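# Center two clamp bands over the hidden hose mender

## Task

Push each of the two steel clamp bands that already ride on the hose along it so that one band sits near each end of the stiff mender buried inside the hose. Each band must sit square to the hose and entirely on top of the mender, with its outer edge set in from that end of the mender by roughly half the band's width. When you finish, the hose must have regained its round cross-section, or the task counts as failed.

## Robot and tools

Robot: two seven-joint arms, left_arm and right_arm, each with a two-finger parallel gripper. The scene frame has its origin at table-top height, midway between the nominal arm bases, with +z up and +x pointing out over the table. left_arm is on the +y side and right_arm on the -y side; these names do not match image sides. Calibrated bases: left_arm at (+0.040, +0.326, 0) m, right_arm at (-0.004, -0.295, 0) m, each turned slightly about z. Reported hand poses, velocities and targets use each arm's own base frame. Fixed cameras and the table use the scene frame. The gripper's fingers point along its +z axis and open and close along its x axis. end_effector_position is the point midway between the pads, and the fingertips stick out 17.5 mm past it. Reported poses can be off by a few cm, more so at long reach.

execute_actions(actions, cameras): actions is a list of actions. Each action is a list of up to 15 rows, and each row is one 1/30 s control step; if an action has fewer rows, its last row is held until 15 steps have run. Every row holds 18 numbers in [-1, 1], and both arms are always included: left dx, dy, dz, rx, ry, rz, left gripper position, force_limit, speed, then the same nine for the right arm. dx..rz are an offset, not a pose. They are measured along the axes of that arm's Hand target, from the Hand target it had when the action began, and each row counts from that same start, not from the row before. The scale is 1.0 = 0.6 m for dx/dy/dz and 1.0 = 180 degrees for rx/ry/rz, which together form one rotation vector. Repeating a nonzero offset in a new action moves the hand again. Sending six zeros asks the arm to go to its current Hand target again. Gripper numbers are absolute commands. position: +1 = fully open (50 mm), about -0.65 = pads touching, -1 = close until an object stops the fingers. force_limit: -1 about 20 N, 0 about 102 N, +1 about 185 N per pad. speed: -1 = 20 mm/s, 0 = 85, +1 = 150. To keep a gripper as it is, resend its last three numbers, because 0 counts as a command. Images come back only when actions is empty or when cameras names them (['all'] for every camera, [] for none). Each action lasts 0.5 s.

move(target, speed, blend, blocking, cameras): target is either one 18-number row laid out as above or a list of up to 15 such rows. Every row is an offset from the same starting Hand targets, not from the previous row. Each hand follows a straight path, and all paths finish together within a 10 s cap. speed is the path top speed in m/s, from 0.002 to 0.5 (default 0.25); turning is limited to twice that in rad/s, and never above 0.873 rad/s. speed can be one number or one per target. blend, in m, rounds the corners of a list; 0 means stop at each point. blocking=false returns after about 0.5 s while the move keeps running. Moves do not avoid obstacles or the other arm. Faster moves lag more and hit harder. The result adds a move: line giving the ending (done, off_target, moving, held, fault) and any limits (paced = pose clipped, held = steps withheld). done means the arm rests within 3 mm and 2 degrees; it says nothing about contact.

wait(seconds 0-10) lets the scene run while the last commands are held. stop brakes a running move; the fingers keep moving. zoom_image(camera cam_head_left or cam_head_right, region [x0,y0,x1,y1] in pixels, at most 504x504) enlarges part of the newest image. clear_fault(arm) clears a torque fault that has already been reported. finished_scene(scene 1 or 2) ends the scene for good; call nothing after it in that reply. Scene 1 is practice and may be skipped.

Result lines: end_effector_position (m) and end_effector_quat_wxyz in the base frame. Hand target is the last commanded pose after clipping, and the next offsets count from it. A gripper often stops short of it; send the missing distance as an offset. Tool commands shows the gripper commands now in force. object_status: 0 moving, 1 stopped while opening, 2 stopped while closing (object held), 3 at the requested opening or pads met. Opening in mm is about (250 - position_measured) x 0.202. Joint velocities may read 'within noise'. Joint torques are signed toward larger joint angles. Flange force is the outside force along the gripper's x, y, z axes; it is noisy, and rows calls drop it. Wrist depth is a 7x7 grid of distances in mm (164-4000), where '-' means no value. Cameras: cam_head_left and cam_head_right (fixed, on one bar behind the arms, 896x504), plus cam_left_wrist and cam_right_wrist; their calibration is listed per scene.

Control limits: within one step, the commanded orientation is clipped to within 32 degrees of the measured one. Large turns of the gripper can swing the elbow. Joint speeds are capped at 1.39 or 1.22 rad/s. After large moves the arm may still be catching up when the result arrives.

Things to avoid: the arms are stiff, so a target even a few mm inside a firm surface presses very hard. To stop pushing, command the target back behind the gripper. Don't slam into fixed or heavy objects, drop or release moving parts, or let anything fall or end up off the table. Keep the arms from touching each other, and never close a gripper on the other arm's fingers. A torque overload or a joint straying more than 5 degrees triggers a fault that stops the arm until clear_fault is called. Long holding, stretched poses or pushing against something unreachable heat the motors: MOTOR HOT appears at 60 °C, and at 75 °C the arm sinks and stays stopped for 30-60 s. A loose object may occasionally get nudged. For this job, grip or push the bands gently with controlled force, slide them along the hose axis, and make sure the hose is left round and undeformed.

Each tool is called after "Emit:" by a JSON object that holds its "api" and its "payload", one argument or row to a line.

## Session

Emit:
{"api": "execute_actions", "payload": {
  "actions": [],
  "cameras": ["cam_head_left","cam_head_right"]
}}

Emit:
{"api": "zoom_image", "payload": {
  "camera": "cam_head_left",
  "region": [330, 210, 530, 290]
}}

Scene clock: 0.00 s.
left_arm: end_effector_position=(+0.4594, +0.2747, +0.3456) position_measured=3 object_status=3 end_effector_quat_wxyz=(+0.019, -0.366, +0.721, -0.588) | right_arm: end_effector_position=(+0.7707, +0.1776, +0.1695) position_measured=3 object_status=3 end_effector_quat_wxyz=(-0.169, +0.607, +0.646, +0.431)
Joint positions: left_arm=[-1.407 1.022 0.821 0.999 0.523 1.715 3.309] | right_arm=[0.207 1.142 -0.403 0.796 -0.655 1.01 2.018]
Joint velocities: within noise
Joint torques (N m): no reading
Flange force (N): no reading
Wrist depth (mm): cam_left_wrist=[2550 3366 3508 3142 2895 2663 2438 / 3157 1778 1878 3098 2908 2706 2411 / 2751 3366 3643 3098 3014 2642 2343 / 2493 2809 3266 3070 2908 962 1018 / 2167 2474 2798 3098 2973 2590 2394 / 1927 2195 2483 2763 1310 1367 2394 / 1731 1922 809 901 1014 1126 1310] | cam_right_wrist=[243 273 313 370 439 522 768 / 251 283 326 388 465 556 813 / 259 293 337 405 495 633 901 / 268 304 353 422 527 720 3282 / 276 316 369 436 2343 3084 3900 / 283 324 1598 1927 2493 3453 3900 / 286 1438 1629 1985 2570 3623 -]
Hand target: left_arm +0.4594, +0.2747, +0.3456; +0.019, -0.366, +0.721, -0.588 | right_arm +0.7707, +0.1776, +0.1695; -0.169, +0.607, +0.646, +0.431
Tool commands: left_gripper/position=+1.0 left_gripper/force_limit=+1.0 left_gripper/speed=+1.0 right_gripper/position=+1.0 right_gripper/force_limit=+1.0 right_gripper/speed=+1.0
Images, in order (width x height): cam_head_left 896x504, cam_head_right 896x504.

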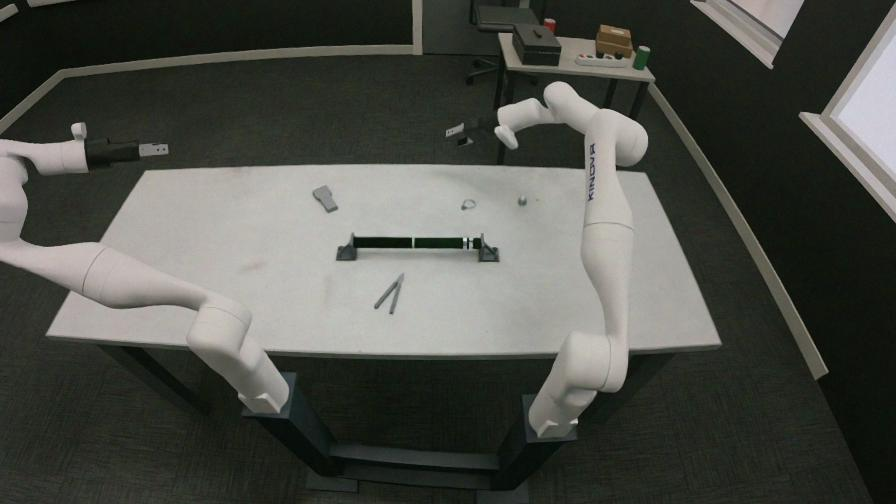

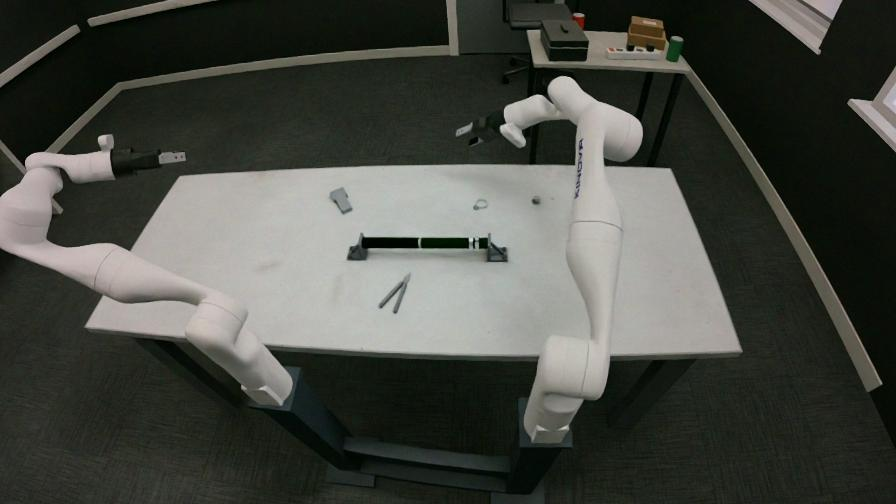

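Scaled by 2.520.

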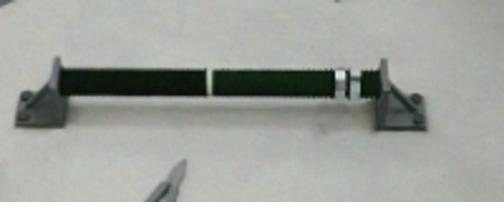

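Emit:
{"api": "move", "payload": {
  "target": [0,0,0,0,0,0,1,1,1,0.1345,-0.5211,-0.0295,-0.1243,-0.3171,0.4753,1,-0.5,1],
  "speed": 0.4,
  "cameras": ["cam_right_wrist"]
}}

Scene clock: 26.83 s.
left_arm: end_effector_position=(+0.4594, +0.2747, +0.3456) position_measured=3 object_status=3 end_effector_quat_wxyz=(+0.019, -0.366, +0.721, -0.588) | right_arm: end_effector_position=(+0.4580, +0.2497, +0.1295) position_measured=3 object_status=3 end_effector_quat_wxyz=(+0.000, +1.000, +0.000, +0.000)
Joint positions: left_arm=[-1.407 1.022 0.821 0.999 0.523 1.715 3.309] | right_arm=[-0.87 0.7 0.559 1.485 -0.4 1.072 -0.225]
Joint torques (N m): left_arm=[0.48 -20.9 6.41 -5.22 2.89 1.06 -0.1] | right_arm=[-0.05 -20.29 1.76 -8.8 -0.65 0.2 -0.07]
Flange force (N): left_arm=[0.7 -3.0 -1.8] | right_arm=[-4.0 2.4 1.0]
Wrist depth (mm): cam_left_wrist=[2531 3400 3508 3203 2921 2706 2385 / 3084 1817 1905 3157 2947 2695 2447 / 2717 3349 3453 3098 2908 2729 2420 / 2456 2798 3332 3157 2987 2695 2429 / 2181 2502 2774 3142 2921 2652 2483 / 1950 2188 2474 2786 1318 1370 2429 / 1740 1916 812 902 1012 1120 717] | cam_right_wrist=[294 293 292 230 291 290 289 / 294 293 293 230 291 291 290 / 295 293 293 231 292 291 290 / 295 294 294 230 292 291 291 / 295 295 294 232 292 292 291 / 296 295 295 232 293 292 291 / 296 295 294 231 293 292 291]
Hand target: left_arm +0.4594, +0.2747, +0.3456; +0.019, -0.366, +0.721, -0.588 | right_arm +0.4580, +0.2497, +0.1295; +0.000, +1.000, +0.000, +0.000
Off the commanded pose: left_arm 0.000 m, 0 deg | right_arm 0.000 m, 0 deg.
move: done
camera_calibration:
cam_right_wrist: T_world_to_cam=[[0.999718, -0.0109405, -0.0210852, -0.445115], [-0.0102394, -0.9994, 0.0330786, 0.301232], [-0.0214344, -0.0328534, -0.99923, 0.315537], [0, 0, 0, 1]] pos_world=[0.454837, 0.306548, 0.295945]
Images, in order (width x height): cam_right_wrist 896x504.

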